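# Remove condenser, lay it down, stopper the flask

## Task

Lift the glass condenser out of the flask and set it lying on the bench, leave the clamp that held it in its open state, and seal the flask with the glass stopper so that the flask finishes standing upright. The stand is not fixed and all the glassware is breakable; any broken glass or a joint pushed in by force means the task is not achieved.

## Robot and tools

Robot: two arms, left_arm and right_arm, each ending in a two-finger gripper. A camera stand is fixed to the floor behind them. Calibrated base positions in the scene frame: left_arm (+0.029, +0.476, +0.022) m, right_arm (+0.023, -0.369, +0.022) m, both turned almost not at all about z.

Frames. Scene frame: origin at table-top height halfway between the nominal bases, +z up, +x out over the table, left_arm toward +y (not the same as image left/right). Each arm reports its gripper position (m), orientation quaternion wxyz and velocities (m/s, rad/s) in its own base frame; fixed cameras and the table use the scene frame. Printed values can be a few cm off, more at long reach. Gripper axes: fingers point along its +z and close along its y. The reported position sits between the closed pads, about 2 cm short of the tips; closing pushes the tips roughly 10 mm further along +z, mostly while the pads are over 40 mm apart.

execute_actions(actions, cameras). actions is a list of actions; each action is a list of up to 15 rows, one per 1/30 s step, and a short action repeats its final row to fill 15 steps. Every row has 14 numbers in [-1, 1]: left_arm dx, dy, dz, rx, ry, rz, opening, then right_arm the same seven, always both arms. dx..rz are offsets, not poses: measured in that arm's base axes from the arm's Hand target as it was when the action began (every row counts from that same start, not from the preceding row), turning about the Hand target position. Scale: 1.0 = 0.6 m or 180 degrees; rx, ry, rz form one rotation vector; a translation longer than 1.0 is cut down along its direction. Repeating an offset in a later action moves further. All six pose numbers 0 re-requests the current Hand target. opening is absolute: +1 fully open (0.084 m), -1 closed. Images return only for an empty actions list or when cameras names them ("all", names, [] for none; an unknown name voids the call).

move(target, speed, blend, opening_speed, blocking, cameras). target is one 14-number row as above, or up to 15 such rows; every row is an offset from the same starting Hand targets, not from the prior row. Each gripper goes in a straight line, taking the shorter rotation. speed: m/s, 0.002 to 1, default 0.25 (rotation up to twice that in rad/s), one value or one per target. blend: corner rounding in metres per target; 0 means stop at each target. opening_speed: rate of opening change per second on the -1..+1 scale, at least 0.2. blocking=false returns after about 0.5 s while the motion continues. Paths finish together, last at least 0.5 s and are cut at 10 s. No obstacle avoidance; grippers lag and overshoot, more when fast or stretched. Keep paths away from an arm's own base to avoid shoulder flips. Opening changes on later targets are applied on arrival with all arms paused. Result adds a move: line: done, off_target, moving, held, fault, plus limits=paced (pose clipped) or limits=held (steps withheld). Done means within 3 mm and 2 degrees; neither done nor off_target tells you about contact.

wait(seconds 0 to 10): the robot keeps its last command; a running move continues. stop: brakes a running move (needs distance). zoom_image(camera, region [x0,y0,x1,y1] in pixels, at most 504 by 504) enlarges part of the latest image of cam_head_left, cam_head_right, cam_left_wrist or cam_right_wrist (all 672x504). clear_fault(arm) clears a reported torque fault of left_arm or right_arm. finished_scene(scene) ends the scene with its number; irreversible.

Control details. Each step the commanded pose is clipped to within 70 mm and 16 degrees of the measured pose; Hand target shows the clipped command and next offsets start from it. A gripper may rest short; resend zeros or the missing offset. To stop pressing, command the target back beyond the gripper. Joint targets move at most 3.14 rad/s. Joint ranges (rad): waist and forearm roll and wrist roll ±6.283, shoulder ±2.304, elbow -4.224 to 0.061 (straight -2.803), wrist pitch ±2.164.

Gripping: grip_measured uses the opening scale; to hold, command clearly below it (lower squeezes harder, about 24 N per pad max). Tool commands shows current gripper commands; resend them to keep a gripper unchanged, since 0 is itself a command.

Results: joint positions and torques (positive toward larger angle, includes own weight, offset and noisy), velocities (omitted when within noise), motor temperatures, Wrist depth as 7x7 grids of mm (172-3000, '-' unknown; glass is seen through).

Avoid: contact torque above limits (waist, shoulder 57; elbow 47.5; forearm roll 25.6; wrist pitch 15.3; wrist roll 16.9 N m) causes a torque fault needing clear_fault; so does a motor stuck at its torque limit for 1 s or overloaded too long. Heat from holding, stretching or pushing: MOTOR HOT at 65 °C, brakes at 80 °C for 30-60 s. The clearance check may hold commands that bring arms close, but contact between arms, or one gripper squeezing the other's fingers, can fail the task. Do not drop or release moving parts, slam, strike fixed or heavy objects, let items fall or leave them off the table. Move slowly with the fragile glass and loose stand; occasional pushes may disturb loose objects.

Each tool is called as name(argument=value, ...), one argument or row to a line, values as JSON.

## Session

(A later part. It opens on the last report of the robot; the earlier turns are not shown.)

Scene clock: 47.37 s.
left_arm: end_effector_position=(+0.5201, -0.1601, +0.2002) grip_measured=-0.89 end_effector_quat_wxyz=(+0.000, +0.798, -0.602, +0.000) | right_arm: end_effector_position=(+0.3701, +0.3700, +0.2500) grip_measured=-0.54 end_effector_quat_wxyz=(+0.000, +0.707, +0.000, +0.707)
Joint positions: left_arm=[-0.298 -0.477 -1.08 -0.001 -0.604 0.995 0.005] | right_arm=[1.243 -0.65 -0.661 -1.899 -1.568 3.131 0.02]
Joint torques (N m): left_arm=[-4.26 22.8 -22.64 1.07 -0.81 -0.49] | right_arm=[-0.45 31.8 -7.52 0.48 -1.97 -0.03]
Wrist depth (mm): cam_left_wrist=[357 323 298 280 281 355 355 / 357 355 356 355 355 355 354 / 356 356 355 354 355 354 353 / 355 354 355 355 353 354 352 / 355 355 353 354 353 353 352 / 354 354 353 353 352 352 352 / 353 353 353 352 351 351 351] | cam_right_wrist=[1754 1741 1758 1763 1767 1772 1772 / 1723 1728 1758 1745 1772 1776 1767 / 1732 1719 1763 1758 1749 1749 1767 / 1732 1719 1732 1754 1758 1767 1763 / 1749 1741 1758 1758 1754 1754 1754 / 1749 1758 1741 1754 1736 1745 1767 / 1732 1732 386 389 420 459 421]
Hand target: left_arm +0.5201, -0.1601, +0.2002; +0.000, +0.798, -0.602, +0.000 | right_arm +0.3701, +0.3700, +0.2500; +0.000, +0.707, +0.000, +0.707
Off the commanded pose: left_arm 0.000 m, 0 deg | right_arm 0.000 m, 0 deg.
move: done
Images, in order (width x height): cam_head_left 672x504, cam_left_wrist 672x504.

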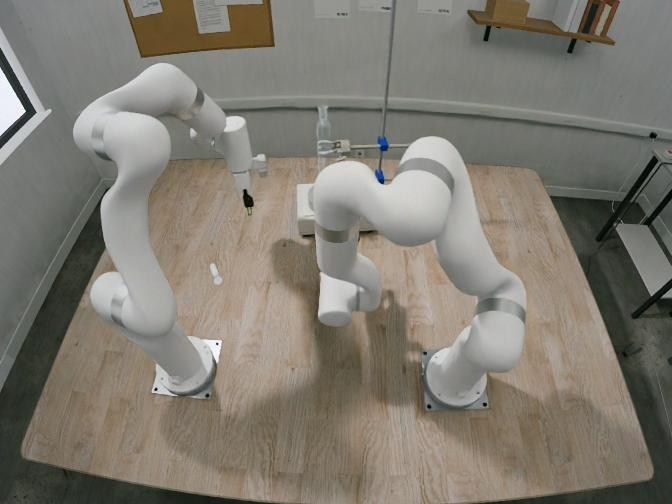

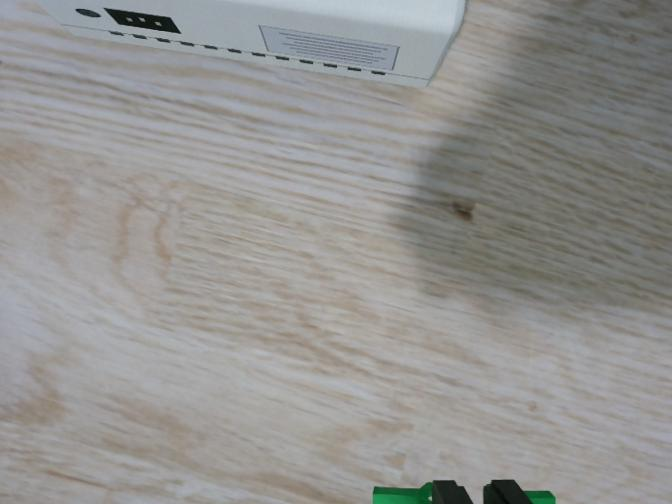

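move(
  target=[
    [0, 0, -0.25, 0,0,0, -1, 0,0,0,0,0,0,-0.52],
    [0, 0, -0.273, 0,0,0, -1, 0,0,0,0,0,0,-0.52],
  ],
  speed=[0.15,0.02],
  cameras=["cam_left_wrist","cam_head_left"],
)

Scene clock: 50.40 s.
left_arm: end_effector_position=(+0.5201, -0.1601, +0.0364) grip_measured=-0.89 end_effector_quat_wxyz=(+0.000, +0.798, -0.602, +0.000) | right_arm: end_effector_position=(+0.3701, +0.3700, +0.2500) grip_measured=-0.54 end_effector_quat_wxyz=(+0.000, +0.707, +0.000, +0.707)
Joint positions: left_arm=[-0.298 -0.777 -1.082 -0.002 -0.306 0.996 0.005] | right_arm=[1.243 -0.65 -0.661 -1.899 -1.568 3.131 0.02]
Joint torques (N m): left_arm=[-3.19 27.94 -19.33 0.32 1.01 0.48] | right_arm=[-1.1 30.88 -7.54 0.82 -1.89 -0.08]
Wrist depth (mm): cam_left_wrist=[191 191 191 191 191 190 190 / 191 190 191 191 190 190 190 / 191 190 190 190 190 190 189 / 190 190 190 190 189 189 189 / 190 190 190 189 190 189 189 / 190 189 190 189 189 189 188 / 190 189 189 189 189 189 188] | cam_right_wrist=[1754 1763 1758 1758 1758 1763 1763 / 1741 1732 1763 1758 1754 1741 1767 / 1732 1728 1745 1758 1758 1758 1767 / 1723 1732 1749 1749 1758 1754 1754 / 1749 1758 1745 1749 1767 1754 1754 / 1736 1763 1741 1763 1749 1749 1754 / 1736 1723 385 388 419 461 422]
Hand target: left_arm +0.5201, -0.1601, +0.0364; +0.000, +0.798, -0.602, +0.000 | right_arm +0.3701, +0.3700, +0.2500; +0.000, +0.707, +0.000, +0.707
Off the commanded pose: left_arm 0.000 m, 0 deg | right_arm 0.000 m, 0 deg.
move: done
Images, in order (width x height): cam_head_left 672x504, cam_left_wrist 672x504.

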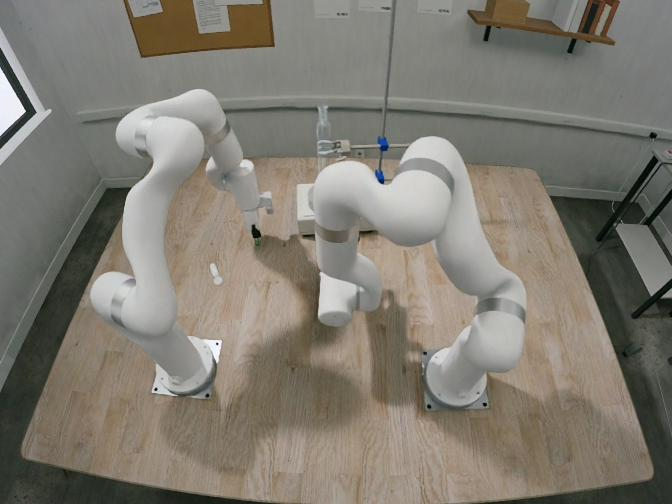

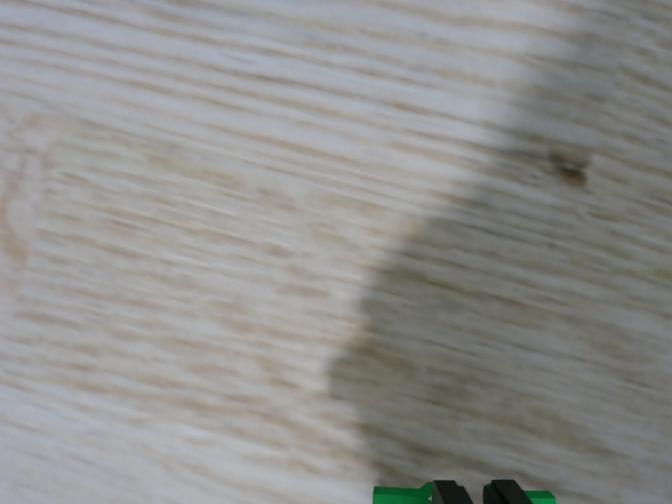

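move(
  target=[0, 0, -0.0075, 0,0,0, -1, 0,0,0,0,0,0,-0.52],
  speed=0.01,
)

move(
  target=[0, 0, -0.0017, 0,0,0, -1, 0,0,0,0,0,0,-0.52],
  speed=0.01,
)

move(
  target=[0, 0, -0.0017, 0,0,0, -1, 0,0,0,0,0,0,-0.52],
  speed=0.01,
)

Scene clock: 51.77 s.
left_arm: end_effector_position=(+0.5201, -0.1601, +0.0319) grip_measured=-0.89 end_effector_quat_wxyz=(+0.000, +0.798, -0.602, +0.000) | right_arm: end_effector_position=(+0.3701, +0.3700, +0.2500) grip_measured=-0.54 end_effector_quat_wxyz=(+0.000, +0.707, +0.000, +0.707)
Joint positions: left_arm=[-0.298 -0.786 -1.084 -0.002 -0.299 0.996 0.005] | right_arm=[1.243 -0.65 -0.661 -1.899 -1.568 3.131 0.02]
Joint torques (N m): left_arm=[-3.33 29.97 -18.46 -0.49 1.17 0.47] | right_arm=[-1.35 30.39 -7.2 0.59 -1.88 -0.04]
Wrist depth (mm): cam_left_wrist=[187 187 186 186 186 186 185 / 187 186 186 186 186 186 185 / 186 186 186 186 185 185 185 / 186 186 186 185 185 185 185 / 186 185 186 185 185 184 184 / 185 185 185 185 185 184 184 / 185 185 185 184 184 184 184] | cam_right_wrist=[1758 1754 1754 1767 1763 1758 1763 / 1736 1736 1758 1741 1763 1754 1772 / 1732 1728 1732 1745 1754 1745 1763 / 1723 1719 1754 1758 1749 1754 1763 / 1732 1736 1749 1745 1754 1758 1767 / 1741 1745 1749 1754 1754 1763 1749 / 1736 1732 386 390 419 460 421]
Hand target: left_arm +0.5201, -0.1601, +0.0319; +0.000, +0.798, -0.602, +0.000 | right_arm +0.3701, +0.3700, +0.2500; +0.000, +0.707, +0.000, +0.707
Off the commanded pose: left_arm 0.000 m, 0 deg | right_arm 0.000 m, 0 deg.
move: done

Scene clock: 52.47 s.
left_arm: end_effector_position=(+0.5201, -0.1601, +0.0309) grip_measured=-0.89 end_effector_quat_wxyz=(+0.000, +0.798, -0.602, +0.000) | right_arm: end_effector_position=(+0.3701, +0.3700, +0.2500) grip_measured=-0.54 end_effector_quat_wxyz=(+0.000, +0.707, +0.000, +0.707)
Joint positions: left_arm=[-0.298 -0.788 -1.084 -0.002 -0.297 0.996 0.005] | right_arm=[1.243 -0.65 -0.661 -1.899 -1.568 3.131 0.02]
Joint torques (N m): left_arm=[-2.63 27.4 -18.2 -0.35 1.26 0.54] | right_arm=[-1.38 32.34 -7.38 0.97 -1.86 0.06]
Wrist depth (mm): cam_left_wrist=[186 186 185 185 185 185 184 / 186 185 185 185 185 184 184 / 185 185 185 184 184 184 184 / 185 184 185 184 184 184 184 / 184 184 184 184 184 184 183 / 184 184 184 184 183 183 183 / 184 184 184 184 183 183 183] | cam_right_wrist=[1754 1776 1754 1763 1758 1776 1776 / 1732 1732 1745 1763 1763 1767 1767 / 1749 1732 1754 1745 1758 1758 1754 / 1732 1736 1758 1758 1758 1767 1749 / 1736 1754 1741 1732 1749 1749 1767 / 1745 1732 1763 1749 1754 1728 1763 / 1736 1723 385 389 419 460 422]
Hand target: left_arm +0.5201, -0.1601, +0.0309; +0.000, +0.798, -0.602, +0.000 | right_arm +0.3701, +0.3700, +0.2500; +0.000, +0.707, +0.000, +0.707
Off the commanded pose: left_arm 0.000 m, 0 deg | right_arm 0.000 m, 0 deg.
move: done

Scene clock: 53.17 s.
left_arm: end_effector_position=(+0.5201, -0.1601, +0.0299) grip_measured=-0.89 end_effector_quat_wxyz=(+0.000, +0.798, -0.602, +0.000) | right_arm: end_effector_position=(+0.3701, +0.3700, +0.2500) grip_measured=-0.54 end_effector_quat_wxyz=(+0.000, +0.707, +0.000, +0.707)
Joint positions: left_arm=[-0.298 -0.79 -1.085 -0.002 -0.295 0.996 0.005] | right_arm=[1.243 -0.65 -0.661 -1.899 -1.568 3.131 0.02]
Joint torques (N m): left_arm=[-2.49 28.4 -18.65 -0.64 1.13 0.35] | right_arm=[-1.87 33.47 -7.43 0.78 -1.76 0]
Wrist depth (mm): cam_left_wrist=[185 184 184 184 184 183 184 / 184 184 184 184 184 184 183 / 184 184 184 184 183 183 183 / 184 184 183 183 183 183 183 / 184 184 183 183 183 183 182 / 183 183 183 182 182 183 182 / 183 183 183 183 182 182 182] | cam_right_wrist=[1754 1741 1763 1763 1754 1763 1767 / 1754 1745 1758 1754 1763 1749 1758 / 1741 1736 1754 1736 1754 1763 1745 / 1728 1732 1767 1749 1741 1758 1749 / 1763 1745 1736 1754 1754 1767 1758 / 1736 1749 1736 1763 1749 1749 1754 / 1728 1715 385 389 419 459 421]
Hand target: left_arm +0.5201, -0.1601, +0.0299; +0.000, +0.798, -0.602, +0.000 | right_arm +0.3701, +0.3700, +0.2500; +0.000, +0.707, +0.000, +0.707
Off the commanded pose: left_arm 0.000 m, 0 deg | right_arm 0.000 m, 0 deg.
move: done

move(
  target=[0, 0, -0.0025, 0,0,0, -1, 0,0,0,0,0,0,-0.52],
  speed=0.01,
)

move(
  target=[0, 0, -0.0025, 0,0,0, -1, 0,0,0,0,0,0,-0.52],
  speed=0.01,
)

Scene clock: 54.17 s.
left_arm: end_effector_position=(+0.5201, -0.1601, +0.0284) grip_measured=-0.89 end_effector_quat_wxyz=(+0.000, +0.798, -0.602, +0.000) | right_arm: end_effector_position=(+0.3701, +0.3700, +0.2500) grip_measured=-0.54 end_effector_quat_wxyz=(+0.000, +0.707, +0.000, +0.707)
Joint positions: left_arm=[-0.298 -0.793 -1.086 -0.002 -0.293 0.996 0.005] | right_arm=[1.243 -0.65 -0.661 -1.899 -1.568 3.131 0.02]
Joint torques (N m): left_arm=[0.58 17.15 -13.34 0.19 2.01 0.35] | right_arm=[-0.59 31.44 -7.59 0.63 -1.69 -0.12]
Wrist depth (mm): cam_left_wrist=[184 183 183 183 183 183 182 / 183 183 183 183 183 182 182 / 183 183 183 182 182 182 182 / 183 182 182 182 182 182 182 / 182 182 182 182 182 181 181 / 182 182 182 182 182 181 181 / 182 181 181 181 181 181 181] | cam_right_wrist=[1767 1758 1763 1767 1754 1772 1763 / 1736 1749 1763 1767 1758 1754 1749 / 1732 1732 1758 1745 1749 1749 1745 / 1711 1728 1749 1745 1763 1763 1763 / 1745 1749 1754 1745 1758 1749 1763 / 1745 1745 1745 1754 1749 1745 1763 / 1732 1723 385 389 419 460 421]
Hand target: left_arm +0.5201, -0.1601, +0.0284; +0.000, +0.798, -0.602, +0.000 | right_arm +0.3701, +0.3700, +0.2500; +0.000, +0.707, +0.000, +0.707
Off the commanded pose: left_arm 0.000 m, 0 deg | right_arm 0.000 m, 0 deg.
move: done

Scene clock: 54.87 s.
left_arm: end_effector_position=(+0.5201, -0.1601, +0.0269) grip_measured=-0.89 end_effector_quat_wxyz=(+0.000, +0.798, -0.602, +0.000) | right_arm: end_effector_position=(+0.3701, +0.3700, +0.2500) grip_measured=-0.54 end_effector_quat_wxyz=(+0.000, +0.707, +0.000, +0.707)
Joint positions: left_arm=[-0.298 -0.796 -1.086 -0.002 -0.291 0.996 0.005] | right_arm=[1.243 -0.65 -0.661 -1.899 -1.568 3.131 0.02]
Joint torques (N m): left_arm=[4.7 14.24 -11.21 0.63 1.98 0.65] | right_arm=[-0.75 31.35 -7.17 0.75 -1.79 0.01]
Wrist depth (mm): cam_left_wrist=[182 182 181 181 181 181 181 / 182 182 181 181 181 181 181 / 181 181 181 181 180 181 180 / 181 181 181 180 181 180 180 / 181 180 180 180 180 180 180 / 180 180 180 180 180 179 179 / 180 180 180 180 180 179 179] | cam_right_wrist=[1758 1758 1776 1767 1758 1754 1758 / 1732 1741 1745 1749 1754 1763 1758 / 1736 1732 1758 1763 1754 1758 1749 / 1732 1728 1758 1767 1749 1758 1767 / 1749 1754 1754 1741 1749 1758 1758 / 1741 1749 1741 1758 1754 1763 1758 / 1732 1715 386 389 420 458 422]
Hand target: left_arm +0.5201, -0.1601, +0.0269; +0.000, +0.798, -0.602, +0.000 | right_arm +0.3701, +0.3700, +0.2500; +0.000, +0.707, +0.000, +0.707
Off the commanded pose: left_arm 0.000 m, 0 deg | right_arm 0.000 m, 0 deg.
move: done

move(
  target=[
    [0, 0, 0.0027, 0,0,0, -1, 0,0,0,0,0,0,-0.52],
  ],
  speed=0.01,
)

move(
  target=[
    [0, 0, 0, 0,0,0, -0.55, 0,0,0,0,0,0,-0.52],
  ],
  speed=0.01,
  opening_speed=0.2,
  cameras=["cam_left_wrist"],
)

zoom_image(
  camera="cam_left_wrist",
  region=[340, 420, 600, 504],
)

Scene clock: 56.07 s.
left_arm: end_effector_position=(+0.5201, -0.1600, +0.0285) grip_measured=-0.89 end_effector_quat_wxyz=(+0.000, +0.798, -0.602, +0.000) | right_arm: end_effector_position=(+0.3701, +0.3700, +0.2500) grip_measured=-0.54 end_effector_quat_wxyz=(+0.000, +0.707, +0.000, +0.707)
Joint positions: left_arm=[-0.298 -0.793 -1.086 -0.002 -0.293 0.996 0.005] | right_arm=[1.243 -0.65 -0.661 -1.899 -1.568 3.131 0.02]
Joint torques (N m): left_arm=[-4.34 34.69 -13.01 0.61 -0.76 0.34] | right_arm=[0.08 31.86 -7.11 1.01 -1.76 -0.03]
Wrist depth (mm): cam_left_wrist=[183 183 183 183 182 183 182 / 183 183 183 182 182 182 182 / 182 182 182 182 182 182 181 / 182 182 182 182 182 181 181 / 182 182 182 181 181 181 181 / 182 182 182 182 181 181 181 / 182 181 181 181 181 181 180] | cam_right_wrist=[1758 1767 1763 1758 1749 1758 1758 / 1732 1749 1758 1758 1767 1772 1754 / 1741 1723 1741 1758 1754 1749 1763 / 1719 1745 1758 1745 1754 1754 1754 / 1745 1749 1745 1749 1749 1758 1749 / 1732 1754 1741 1741 1754 1749 1776 / 1741 1723 385 389 420 459 422]
Hand target: left_arm +0.5201, -0.1601, +0.0285; +0.000, +0.798, -0.602, +0.000 | right_arm +0.3701, +0.3700, +0.2500; +0.000, +0.707, +0.000, +0.707
Off the commanded pose: left_arm 0.000 m, 0 deg | right_arm 0.000 m, 0 deg.
move: done

Scene clock: 58.53 s.
left_arm: end_effector_position=(+0.5201, -0.1601, +0.0285) grip_measured=-0.57 end_effector_quat_wxyz=(+0.000, +0.798, -0.602, +0.000) | right_arm: end_effector_position=(+0.3701, +0.3700, +0.2500) grip_measured=-0.54 end_effector_quat_wxyz=(+0.000, +0.707, +0.000, +0.707)
Joint positions: left_arm=[-0.298 -0.793 -1.086 -0.002 -0.293 0.996 0.019] | right_arm=[1.243 -0.65 -0.661 -1.899 -1.568 3.131 0.02]
Joint torques (N m): left_arm=[-3.53 35.82 -15.18 0.97 -0.43 -0.03] | right_arm=[-2.69 31.52 -7.41 0.29 -1.78 0.07]
Wrist depth (mm): cam_left_wrist=[183 183 183 183 182 182 182 / 183 183 182 182 182 182 182 / 183 183 183 182 182 182 182 / 183 182 182 182 181 181 182 / 182 182 182 181 181 181 181 / 182 182 182 182 181 181 181 / 182 181 181 181 181 180 180] | cam_right_wrist=[1749 1767 1758 1758 1767 1767 1754 / 1745 1741 1763 1763 1754 1767 1754 / 1745 1745 1758 1749 1749 1754 1749 / 1732 1732 1741 1749 1754 1749 1754 / 1749 1763 1745 1749 1754 1745 1763 / 1741 1749 1772 1749 1763 1754 1754 / 1736 1728 385 389 420 459 422]
Hand target: left_arm +0.5201, -0.1601, +0.0285; +0.000, +0.798, -0.602, +0.000 | right_arm +0.3701, +0.3700, +0.2500; +0.000, +0.707, +0.000, +0.707
Off the commanded pose: left_arm 0.000 m, 0 deg | right_arm 0.000 m, 0 deg.
move: done
Images, in order (width x height): cam_left_wrist 672x504.

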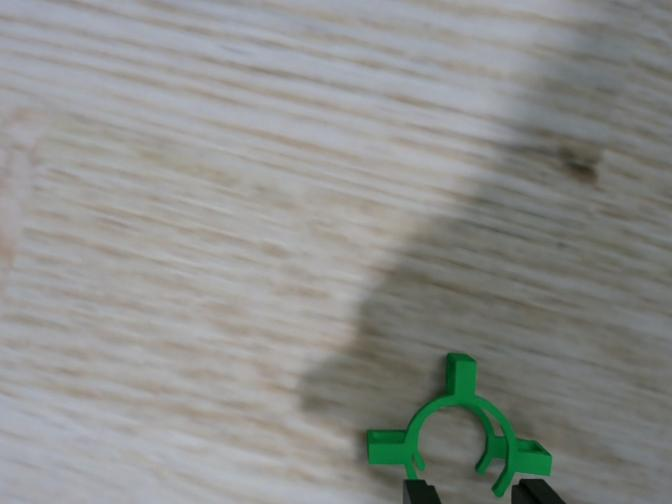

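Scaled by 1.938 from the camera's 672x504 image, which has a finer 960x720 frame.

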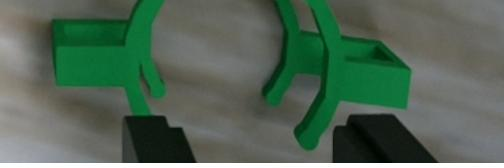

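move(
  target=[
    [0, 0, 0.07, 0,0,0, -0.55, 0,0,0,0,0,0,-0.52],
    [0, 0, 0.4, 0,0,0, -0.55, 0,0,0,0,0,0,-0.52],
  ],
  speed=[0.05,0.25],
  blend=0.01,
  cameras=["cam_left_wrist","cam_right_wrist"],
)

zoom_image(
  camera="cam_right_wrist",
  region=[240, 180, 460, 280],
)

zoom_image(
  camera="cam_right_wrist",
  region=[240, 400, 460, 504],
)

Scene clock: 61.77 s.
left_arm: end_effector_position=(+0.5201, -0.1601, +0.2685) grip_measured=-0.57 end_effector_quat_wxyz=(+0.000, +0.798, -0.602, +0.000) | right_arm: end_effector_position=(+0.3701, +0.3700, +0.2500) grip_measured=-0.54 end_effector_quat_wxyz=(+0.000, +0.707, +0.000, +0.707)
Joint positions: left_arm=[-0.298 -0.384 -1.125 -0.001 -0.743 0.995 0.019] | right_arm=[1.243 -0.65 -0.661 -1.899 -1.568 3.131 0.02]
Joint torques (N m): left_arm=[-2.35 29.11 -23.49 1.18 -0.66 -0.52] | right_arm=[-1.19 31.7 -7.53 0.77 -1.73 0.08]
Wrist depth (mm): cam_left_wrist=[427 321 318 317 318 423 423 / 425 426 424 423 422 422 422 / 425 423 424 422 422 421 421 / 425 423 423 423 423 420 422 / 424 424 422 422 422 419 421 / 422 422 420 421 418 420 419 / 423 421 421 420 420 419 418] | cam_right_wrist=[1754 1745 1749 1758 1767 1758 1781 / 1736 1736 1749 1767 1745 1754 1758 / 1736 1745 1758 1754 1758 1763 1763 / 1741 1728 1745 1754 1758 1749 1776 / 1736 1749 1736 1749 1749 1754 1745 / 1749 1741 1741 1763 1758 1741 1749 / 1736 1715 385 389 419 459 423]
Hand target: left_arm +0.5201, -0.1601, +0.2685; +0.000, +0.798, -0.602, +0.000 | right_arm +0.3701, +0.3700, +0.2500; +0.000, +0.707, +0.000, +0.707
Off the commanded pose: left_arm 0.000 m, 0 deg | right_arm 0.000 m, 0 deg.
move: done
Images, in order (width x height): cam_left_wrist 672x504, cam_right_wrist 672x504.

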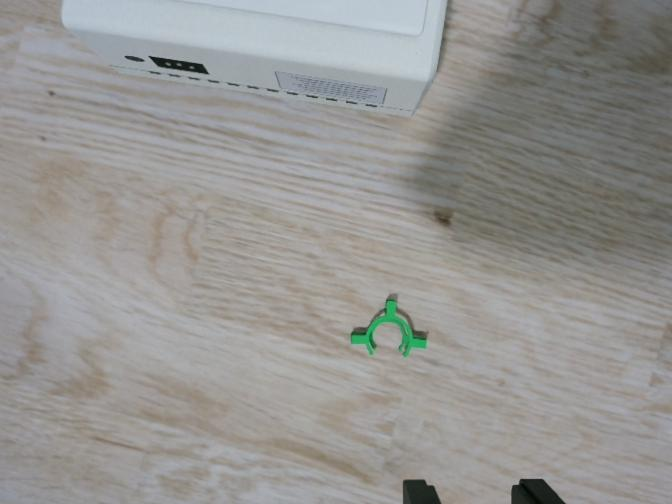

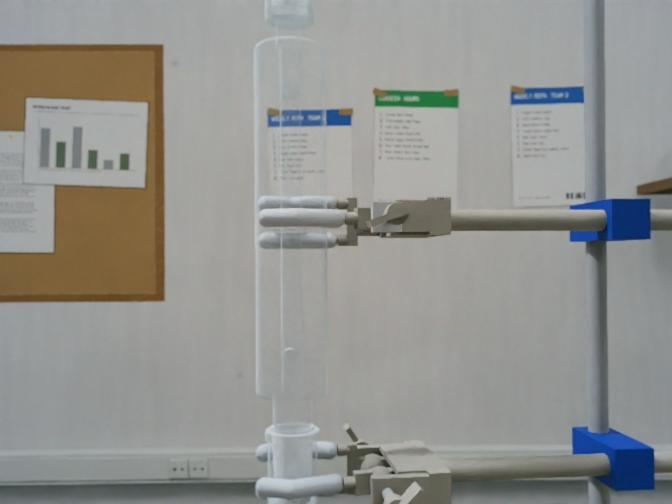

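Scaled by 2.291 from the camera's 672x504 image, which has a finer 960x720 frame.

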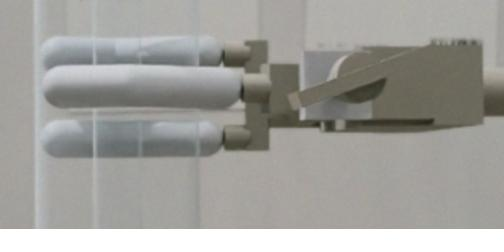

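Scaled by 2.291 from the camera's 672x504 image, which has a finer 960x720 frame.

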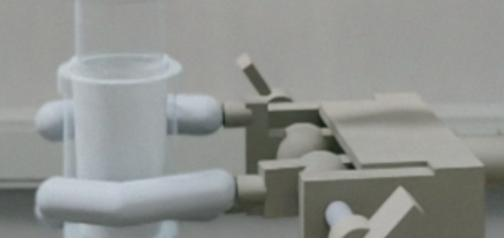

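zoom_image(
  camera="cam_right_wrist",
  region=[345, 190, 445, 250],
)

Scaled by 5.040 from the camera's 672x504 image, which has a finer 960x720 frame.

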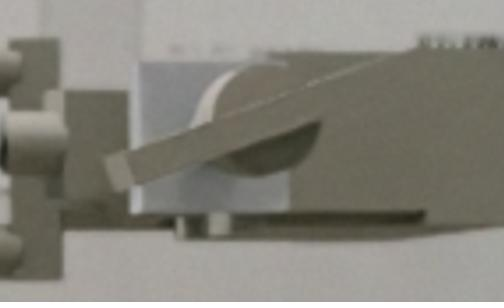

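move(
  target=[0.183, -0.05, 0.194, -0.496,-0.0695,-0.0695, -0.55, 0,0,0.1417,0,0,0,-0.52],
  speed=0.25,
  cameras=["cam_left_wrist","cam_right_wrist"],
)

zoom_image(
  camera="cam_right_wrist",
  region=[300, 340, 500, 440],
)

Scene clock: 68.83 s.
left_arm: end_effector_position=(+0.6299, -0.1901, +0.3849) grip_measured=-0.57 end_effector_quat_wxyz=(+0.500, +0.500, -0.500, +0.499) | right_arm: end_effector_position=(+0.3701, +0.3700, +0.3350) grip_measured=-0.54 end_effector_quat_wxyz=(+0.000, +0.707, +0.000, +0.707)
Joint positions: left_arm=[0.086 -0.75 -1.358 -1.499 -1.619 2.535 0.019] | right_arm=[1.243 -0.413 -0.619 -1.892 -1.505 2.945 0.02]
Joint torques (N m): left_arm=[-3.92 30.47 -22.23 -0.76 -1.72 0.59] | right_arm=[-0.87 34.46 -9.52 0.4 -0.96 -0.07]
Wrist depth (mm): cam_left_wrist=[2805 - - - - - - / 2771 - - - - - - / 2828 - - - - - - / 2760 - - - - - - / 2771 - - - - - - / 2696 - - 543 2828 2793 - / 2805 - 1388 1400 1397 1380 1383] | cam_right_wrist=[1758 1754 1754 1772 1763 1758 1763 / 1745 1723 1754 1758 1758 1763 1767 / 1732 1741 1749 1758 1754 1758 1758 / 1728 1732 1749 1758 1763 1763 1754 / 1723 1749 1754 1763 1758 1754 1763 / 1741 1745 1754 1749 1745 1758 1741 / 1745 1728 1758 1745 1767 1749 1754]
Hand target: left_arm +0.6299, -0.1901, +0.3849; +0.500, +0.500, -0.500, +0.499 | right_arm +0.3701, +0.3700, +0.3350; +0.000, +0.707, +0.000, +0.707
Off the commanded pose: left_arm 0.000 m, 0 deg | right_arm 0.000 m, 0 deg.
move: done
Images, in order (width x height): cam_left_wrist 672x504, cam_right_wrist 672x504.

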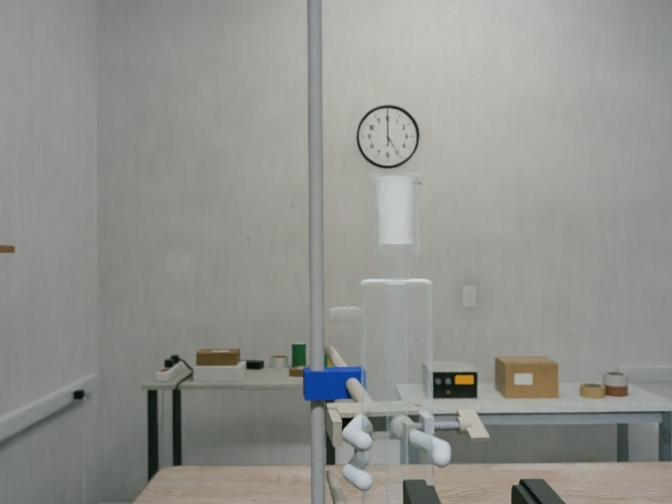

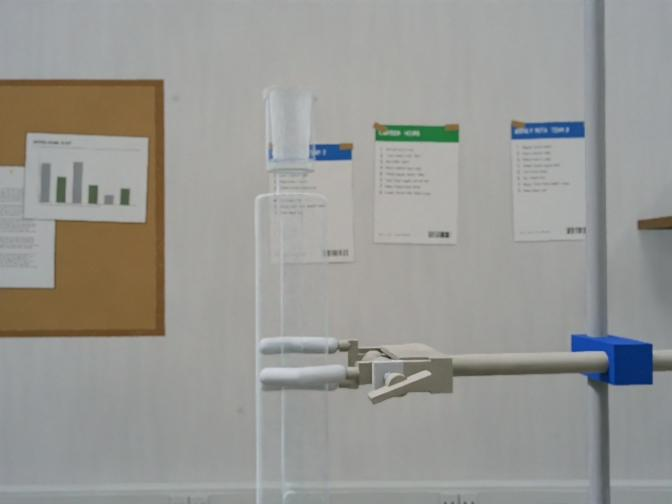

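Scaled by 2.520 from the camera's 672x504 image, which has a finer 960x720 frame.

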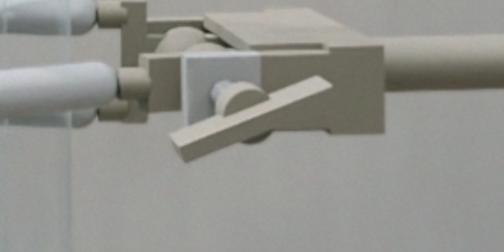

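move(
  target=[0,0,0,0,0,0, 0.4, 0.1332,-0.0012,0.0105,0,0,0,-0.52],
  speed=0.15,
  opening_speed=0.5,
  cameras=["cam_right_wrist"],
)

zoom_image(
  camera="cam_right_wrist",
  region=[340, 390, 500, 490],
)

move(
  target=[0,0,0,0,0,0, 0.4, 0,0,0,0.378,0,0,-0.52],
  speed=0.3,
  cameras=["cam_right_wrist","cam_left_wrist"],
)

zoom_image(
  camera="cam_right_wrist",
  region=[340, 390, 500, 490],
)

Scene clock: 75.03 s.
left_arm: end_effector_position=(+0.6299, -0.1901, +0.3849) grip_measured=+0.39 end_effector_quat_wxyz=(+0.500, +0.500, -0.500, +0.499) | right_arm: end_effector_position=(+0.4500, +0.3693, +0.3413) grip_measured=-0.54 end_effector_quat_wxyz=(+0.000, +0.707, +0.000, +0.707)
Joint positions: left_arm=[0.086 -0.75 -1.358 -1.499 -1.619 2.535 0.061] | right_arm=[1.063 -0.449 -0.706 -2.065 -1.447 2.916 0.02]
Joint torques (N m): left_arm=[-4.25 33.07 -22.39 -1.45 -0.58 0.34] | right_arm=[-2.89 27.91 -12.53 -1.65 -0.97 -0.03]
Wrist depth (mm): cam_left_wrist=[2816 - - - - - - / 2816 - - - - - - / 2738 - - - - - - / 2805 - - - - - - / 2782 - - - - - - / 2675 - - 542 2851 2863 2828 / 2634 - 1397 1391 1380 1388 1278] | cam_right_wrist=[1677 1681 1686 1677 1686 1702 1673 / 1653 1649 1677 1677 1669 1690 1681 / 1657 1665 1686 1661 1673 1677 1665 / 1653 1665 1673 1677 1661 1673 1669 / 1638 1661 1661 1665 1673 1673 1669 / 1665 1665 1665 333 340 1677 363 / 1653 1653 1665 1669 1665 1653 1677]
Hand target: left_arm +0.6299, -0.1901, +0.3849; +0.500, +0.500, -0.500, +0.499 | right_arm +0.4500, +0.3693, +0.3413; +0.000, +0.707, +0.000, +0.707
Off the commanded pose: left_arm 0.000 m, 0 deg | right_arm 0.000 m, 0 deg.
move: done
Images, in order (width x height): cam_right_wrist 672x504.

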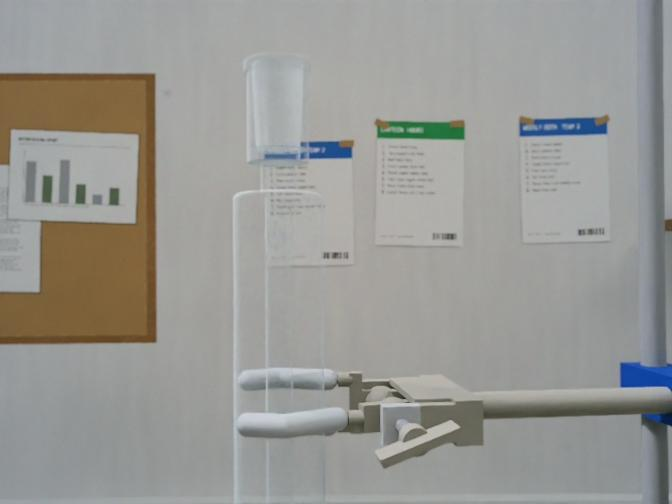

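Scaled by 3.150 from the camera's 672x504 image, which has a finer 960x720 frame.

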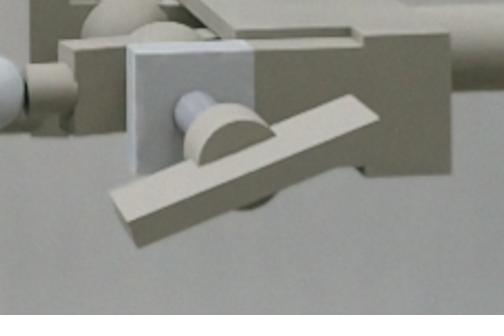

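Scene clock: 77.50 s.
left_arm: end_effector_position=(+0.6299, -0.1901, +0.3849) grip_measured=+0.39 end_effector_quat_wxyz=(+0.500, +0.500, -0.500, +0.499) | right_arm: end_effector_position=(+0.4500, +0.3693, +0.3413) grip_measured=-0.54 end_effector_quat_wxyz=(-0.395, +0.586, -0.395, +0.586)
Joint positions: left_arm=[0.086 -0.75 -1.358 -1.499 -1.619 2.535 0.061] | right_arm=[1.063 -0.45 -0.706 -2.065 -1.448 4.103 0.02]
Joint torques (N m): left_arm=[-4.94 29.3 -22.83 -1.51 -0.61 0.26] | right_arm=[-0.58 29.93 -10.6 -1.5 -2.63 0.31]
Wrist depth (mm): cam_left_wrist=[2874 - - - - - - / 2874 - - - - - - / 2874 - - - - - - / 2782 - - - - - - / 2805 - - - - - - / 2624 - - 543 2851 2851 425 / 2595 - 1397 1400 1386 1391 1266] | cam_right_wrist=[1673 1665 1669 1677 1686 1677 1690 / 1677 1665 1669 1669 1673 1686 1681 / 1673 1665 1673 1677 1673 370 1638 / 1653 1669 1669 1673 1681 1677 1626 / 1677 1673 1653 1653 1661 1681 1677 / 1665 1665 1661 1669 1673 1661 1669 / 1657 1653 1657 1665 1673 1611 1649]
Hand target: left_arm +0.6299, -0.1901, +0.3849; +0.500, +0.500, -0.500, +0.499 | right_arm +0.4500, +0.3693, +0.3413; -0.395, +0.586, -0.395, +0.586
Off the commanded pose: left_arm 0.000 m, 0 deg | right_arm 0.000 m, 0 deg.
move: done
Images, in order (width x height): cam_left_wrist 672x504, cam_right_wrist 672x504.

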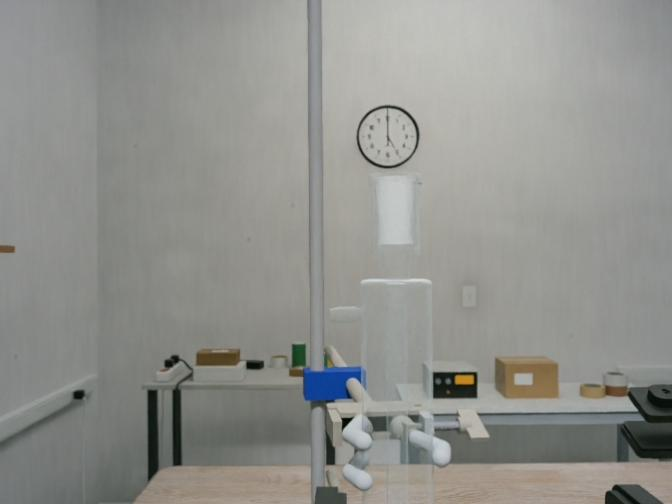

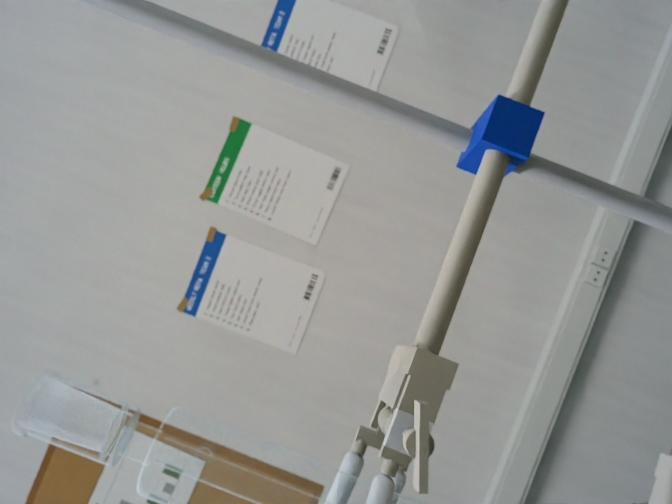

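Scaled by 3.150 from the camera's 672x504 image, which has a finer 960x720 frame.

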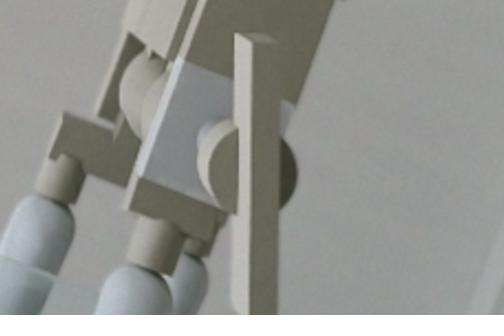

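move(
  target=[0,0,0,0,0,0, 0.4, 0.1333,0.0035,-0.0008,0,0,0,-0.52],
  speed=0.12,
  cameras=["cam_right_wrist","cam_left_wrist"],
)

zoom_image(
  camera="cam_left_wrist",
  region=[400, 370, 600, 504],
)

Scene clock: 80.57 s.
left_arm: end_effector_position=(+0.6299, -0.1901, +0.3849) grip_measured=+0.39 end_effector_quat_wxyz=(+0.500, +0.500, -0.500, +0.499) | right_arm: end_effector_position=(+0.5299, +0.3714, +0.3408) grip_measured=-0.54 end_effector_quat_wxyz=(-0.395, +0.586, -0.395, +0.586)
Joint positions: left_arm=[0.086 -0.75 -1.358 -1.499 -1.619 2.535 0.061] | right_arm=[0.915 -0.527 -0.835 -2.203 -1.385 4.081 0.02]
Joint torques (N m): left_arm=[-3.65 30.86 -22.26 -1.44 -0.65 0.22] | right_arm=[-3.92 35.74 -13.08 -1.85 -0.99 -0.13]
Wrist depth (mm): cam_left_wrist=[2828 - - - - - - / 2805 - - - - - - / 2839 - - - - - - / 2793 - - - - - - / 2738 - - - - - - / 2685 - - 542 2851 409 390 / 2604 - 1408 1408 1388 1273 396] | cam_right_wrist=[1582 1600 288 1596 1600 1593 1589 / 1596 1589 1596 1593 287 251 1593 / 1585 1585 1593 1589 1589 1585 1529 / 1585 1585 1593 1596 1585 1593 1604 / 1582 1571 1571 1582 1604 1585 1589 / 1578 1585 1582 1582 1574 1578 1585 / 1553 1567 1571 1585 1585 1550 1582]
Hand target: left_arm +0.6299, -0.1901, +0.3849; +0.500, +0.500, -0.500, +0.499 | right_arm +0.5300, +0.3714, +0.3408; -0.395, +0.586, -0.395, +0.586
Off the commanded pose: left_arm 0.000 m, 0 deg | right_arm 0.000 m, 0 deg.
move: done
Images, in order (width x height): cam_left_wrist 672x504, cam_right_wrist 672x504.

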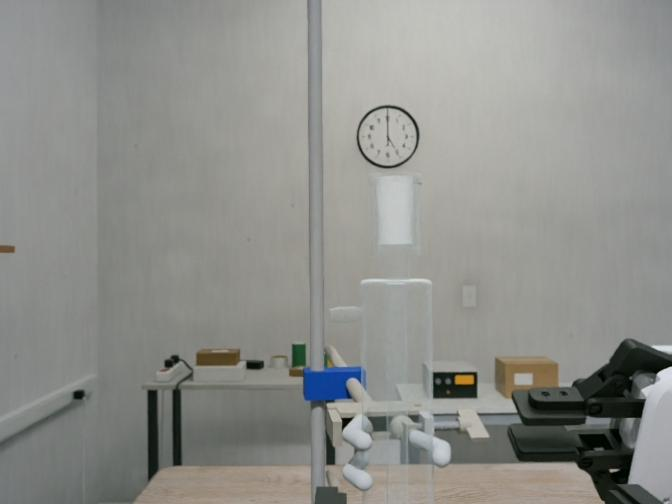

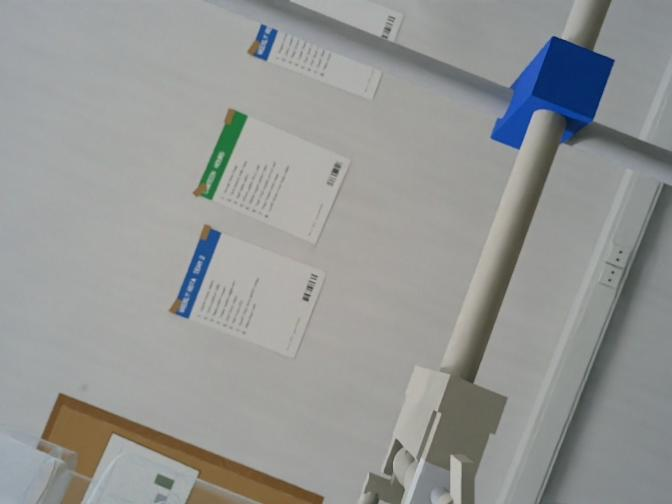

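Scaled by 2.520 from the camera's 672x504 image, which has a finer 960x720 frame.

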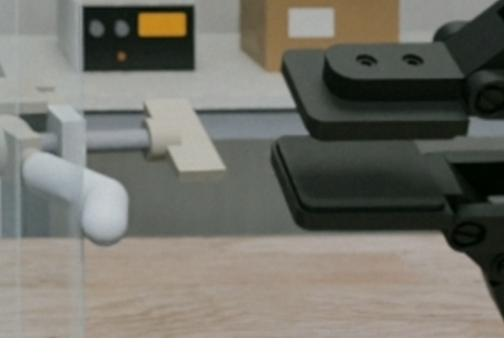

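zoom_image(
  camera="cam_right_wrist",
  region=[380, 420, 540, 504],
)

Scaled by 3.150 from the camera's 672x504 image, which has a finer 960x720 frame.

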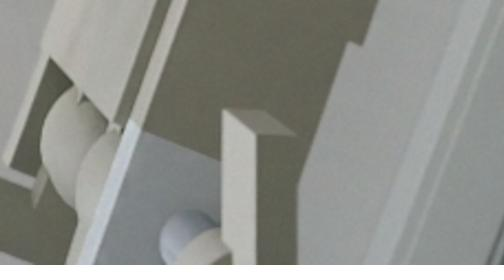

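move(
  target=[
    [0,0,0,0,0,0, 0.4, 0.0267,0,0,0,0,0,-0.52],
    [0,0,0,0,0,0, 0.4, 0.0450,0,0,0,0,0,-0.52],
  ],
  speed=[0.06,0.03],
  blend=0.003,
  cameras=["cam_right_wrist","cam_left_wrist"],
)

zoom_image(
  camera="cam_left_wrist",
  region=[400, 370, 600, 504],
)

Scene clock: 83.00 s.
left_arm: end_effector_position=(+0.6299, -0.1901, +0.3849) grip_measured=+0.39 end_effector_quat_wxyz=(+0.500, +0.500, -0.500, +0.499) | right_arm: end_effector_position=(+0.5569, +0.3714, +0.3408) grip_measured=-0.54 end_effector_quat_wxyz=(-0.395, +0.586, -0.395, +0.586)
Joint positions: left_arm=[0.086 -0.75 -1.358 -1.499 -1.619 2.535 0.061] | right_arm=[0.871 -0.555 -0.885 -2.243 -1.362 4.073 0.02]
Joint torques (N m): left_arm=[-1.94 30.47 -22.77 -1.26 -0.74 0.19] | right_arm=[-0.26 35.33 -13.09 -1.72 -0.85 -0.22]
Wrist depth (mm): cam_left_wrist=[2749 - - - - - - / 2805 - - - - - - / 2851 - - - - - - / 2782 - - - - - - / 2782 - - - - - - / 2614 - - 539 419 399 381 / 2624 - 1408 1388 1285 409 392] | cam_right_wrist=[1553 1557 1564 259 1560 1571 1567 / 1560 1557 1560 1564 - 228 263 / 1553 1553 1550 1560 1567 1560 1560 / 1557 1564 1550 1557 1564 1564 1567 / 1557 1546 1553 1560 1557 1564 1567 / 1550 1560 1557 1564 1557 1539 1553 / 1543 1536 1533 1557 189 1496 1582]
Hand target: left_arm +0.6299, -0.1901, +0.3849; +0.500, +0.500, -0.500, +0.499 | right_arm +0.5570, +0.3714, +0.3408; -0.395, +0.586, -0.395, +0.586
Off the commanded pose: left_arm 0.000 m, 0 deg | right_arm 0.000 m, 0 deg.
move: done
Images, in order (width x height): cam_left_wrist 672x504, cam_right_wrist 672x504.

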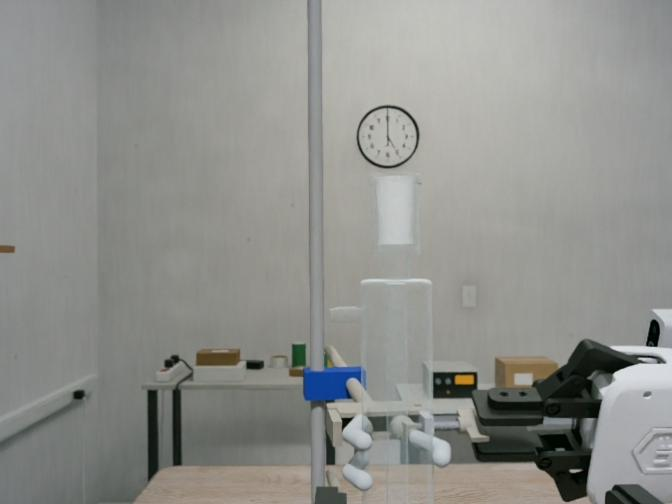

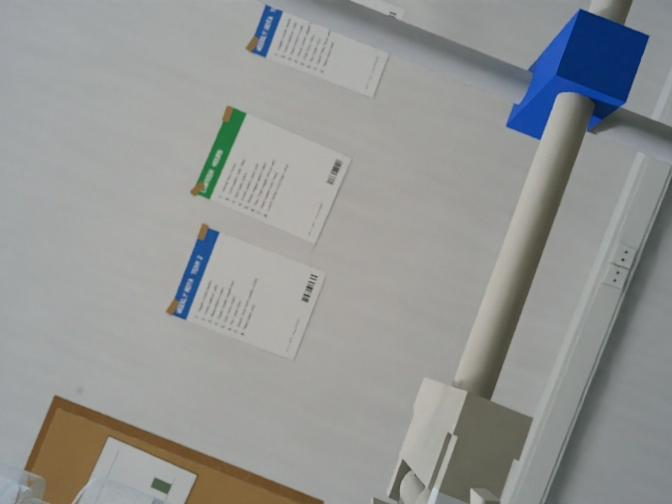

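Scaled by 2.520 from the camera's 672x504 image, which has a finer 960x720 frame.

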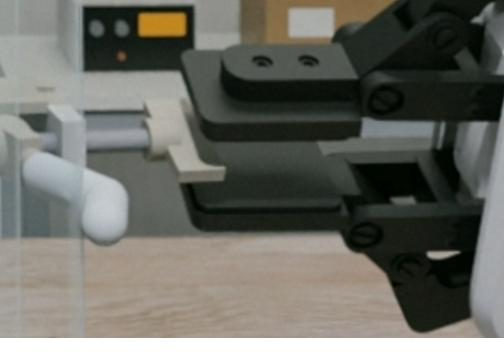

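move(
  target=[
    [0,0,0,0,0,0, 0.4, 0.0033,0,0,0,0,0,-0.52],
    [0,0,0,0,0,0, 0.4, 0.0033,0,0,0,0,0,-1],
  ],
  speed=[0.03,0.03],
  opening_speed=0.4,
  cameras=["cam_right_wrist","cam_left_wrist"],
)

zoom_image(
  camera="cam_left_wrist",
  region=[400, 370, 600, 504],
)

Scene clock: 85.67 s.
left_arm: end_effector_position=(+0.6299, -0.1901, +0.3849) grip_measured=+0.39 end_effector_quat_wxyz=(+0.500, +0.500, -0.500, +0.499) | right_arm: end_effector_position=(+0.5589, +0.3713, +0.3408) grip_measured=-0.93 end_effector_quat_wxyz=(-0.395, +0.586, -0.395, +0.586)
Joint positions: left_arm=[0.086 -0.75 -1.358 -1.499 -1.619 2.535 0.061] | right_arm=[0.868 -0.558 -0.888 -2.246 -1.36 4.072 0.003]
Joint torques (N m): left_arm=[-4.13 30.24 -22.46 -1.25 -0.59 0.14] | right_arm=[2.27 40.66 -13.51 -1.71 -2.72 -0.18]
Wrist depth (mm): cam_left_wrist=[2816 - - - - - - / 2793 - - - - - - / 2760 - - - - - - / 2816 - - - - - - / 2727 - - - - - - / 2654 - - 543 2771 399 379 / 2528 - 1402 1400 1276 404 391] | cam_right_wrist=[1571 1567 - 256 1567 1578 1582 / 1553 1550 1557 1560 - 227 1516 / 1564 1560 1564 1567 1567 1564 1564 / 1550 1560 1564 1557 1560 1557 1560 / 1546 1546 1543 1560 1560 1564 1564 / 1550 1546 1564 1557 1557 1543 1560 / 1526 1529 1526 1546 187 1493 1546]
Hand target: left_arm +0.6299, -0.1901, +0.3849; +0.500, +0.500, -0.500, +0.499 | right_arm +0.5589, +0.3714, +0.3408; -0.395, +0.586, -0.395, +0.586
Off the commanded pose: left_arm 0.000 m, 0 deg | right_arm 0.000 m, 0 deg.
move: done
Images, in order (width x height): cam_left_wrist 672x504, cam_right_wrist 672x504.

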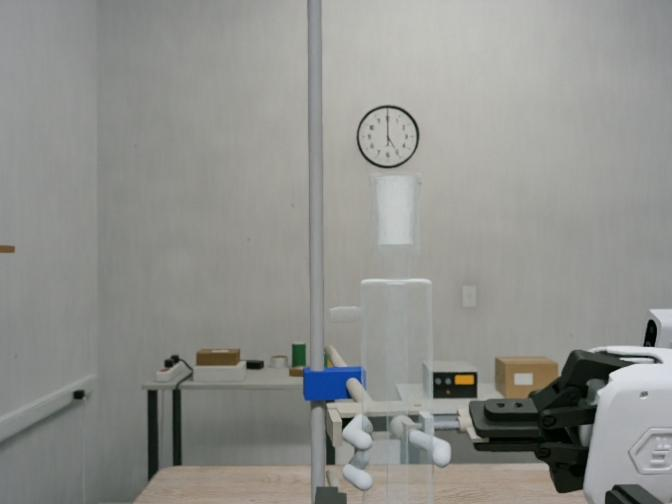

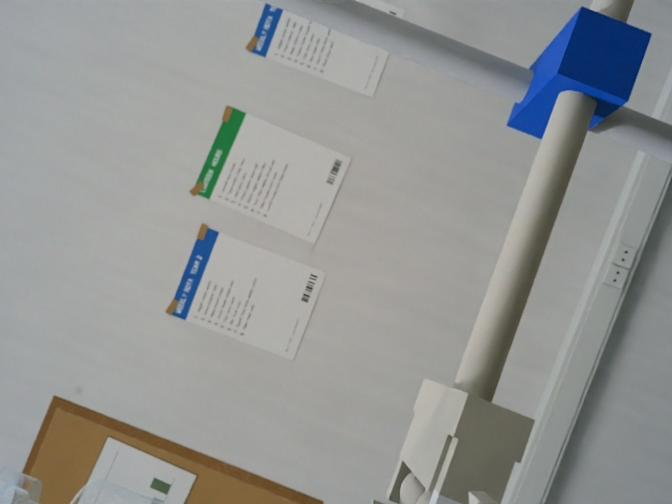

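Scaled by 2.520 from the camera's 672x504 image, which has a finer 960x720 frame.

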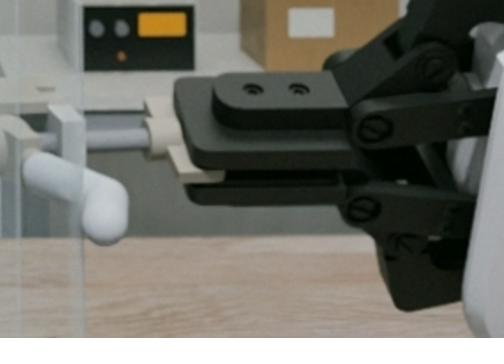

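move(
  target=[
    [0,0,0,0,0,0, 0.4, -0.00083,0,0,-0.6667,0,0,-1],
  ],
  speed=[0.35],
  cameras=["cam_right_wrist","cam_left_wrist"],
)

zoom_image(
  camera="cam_left_wrist",
  region=[400, 370, 600, 504],
)

Scene clock: 89.70 s.
left_arm: end_effector_position=(+0.6299, -0.1901, +0.3849) grip_measured=+0.39 end_effector_quat_wxyz=(+0.500, +0.500, -0.500, +0.499) | right_arm: end_effector_position=(+0.5584, +0.3714, +0.3408) grip_measured=-0.93 end_effector_quat_wxyz=(+0.310, +0.636, +0.310, +0.635)
Joint positions: left_arm=[0.086 -0.75 -1.358 -1.499 -1.619 2.535 0.061] | right_arm=[0.869 -0.557 -0.887 -2.246 -1.359 1.977 0.003]
Joint torques (N m): left_arm=[-3.84 30.51 -22.35 -0.79 -0.66 0.16] | right_arm=[9.79 46.92 -16.64 -3.33 -1.77 -0.35]
Wrist depth (mm): cam_left_wrist=[2839 - - - - - - / 2851 - - - - - - / 2782 - - - - - - / 2805 - - - - - - / 2782 - - - - - - / 2675 - 2624 540 2782 410 401 / 2566 - 1397 1386 1283 403 375] | cam_right_wrist=[1560 1557 1550 1557 1560 - 1578 / 1557 1553 1564 1546 1560 1567 1560 / 1550 1553 1571 1557 1553 1557 1557 / 1571 1560 1560 1557 1550 1567 1564 / 1543 1557 1557 1557 1564 1557 1564 / 1557 1503 - 181 1557 1557 1567 / 1550 1557 - 1546 1550 1560 1564]
Hand target: left_arm +0.6299, -0.1901, +0.3849; +0.500, +0.500, -0.500, +0.499 | right_arm +0.5584, +0.3714, +0.3408; +0.310, +0.636, +0.310, +0.635
Off the commanded pose: left_arm 0.000 m, 0 deg | right_arm 0.000 m, 0 deg.
move: done
Images, in order (width x height): cam_left_wrist 672x504, cam_right_wrist 672x504.

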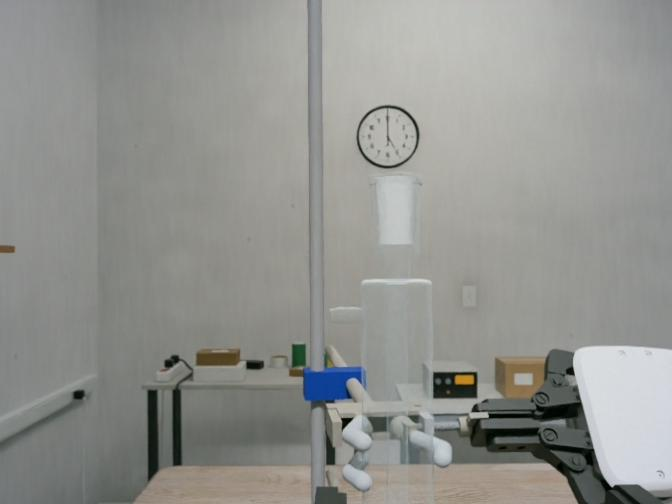

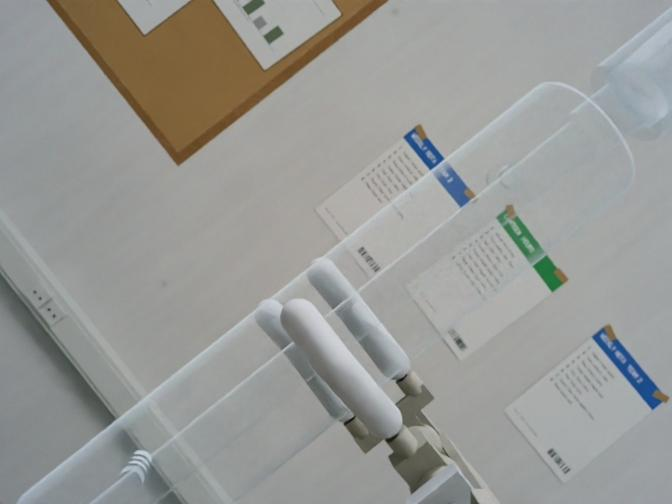

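Scaled by 2.520 from the camera's 672x504 image, which has a finer 960x720 frame.

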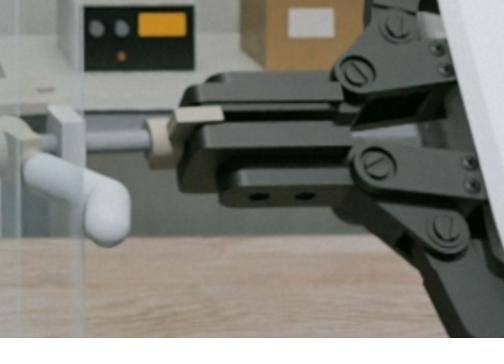

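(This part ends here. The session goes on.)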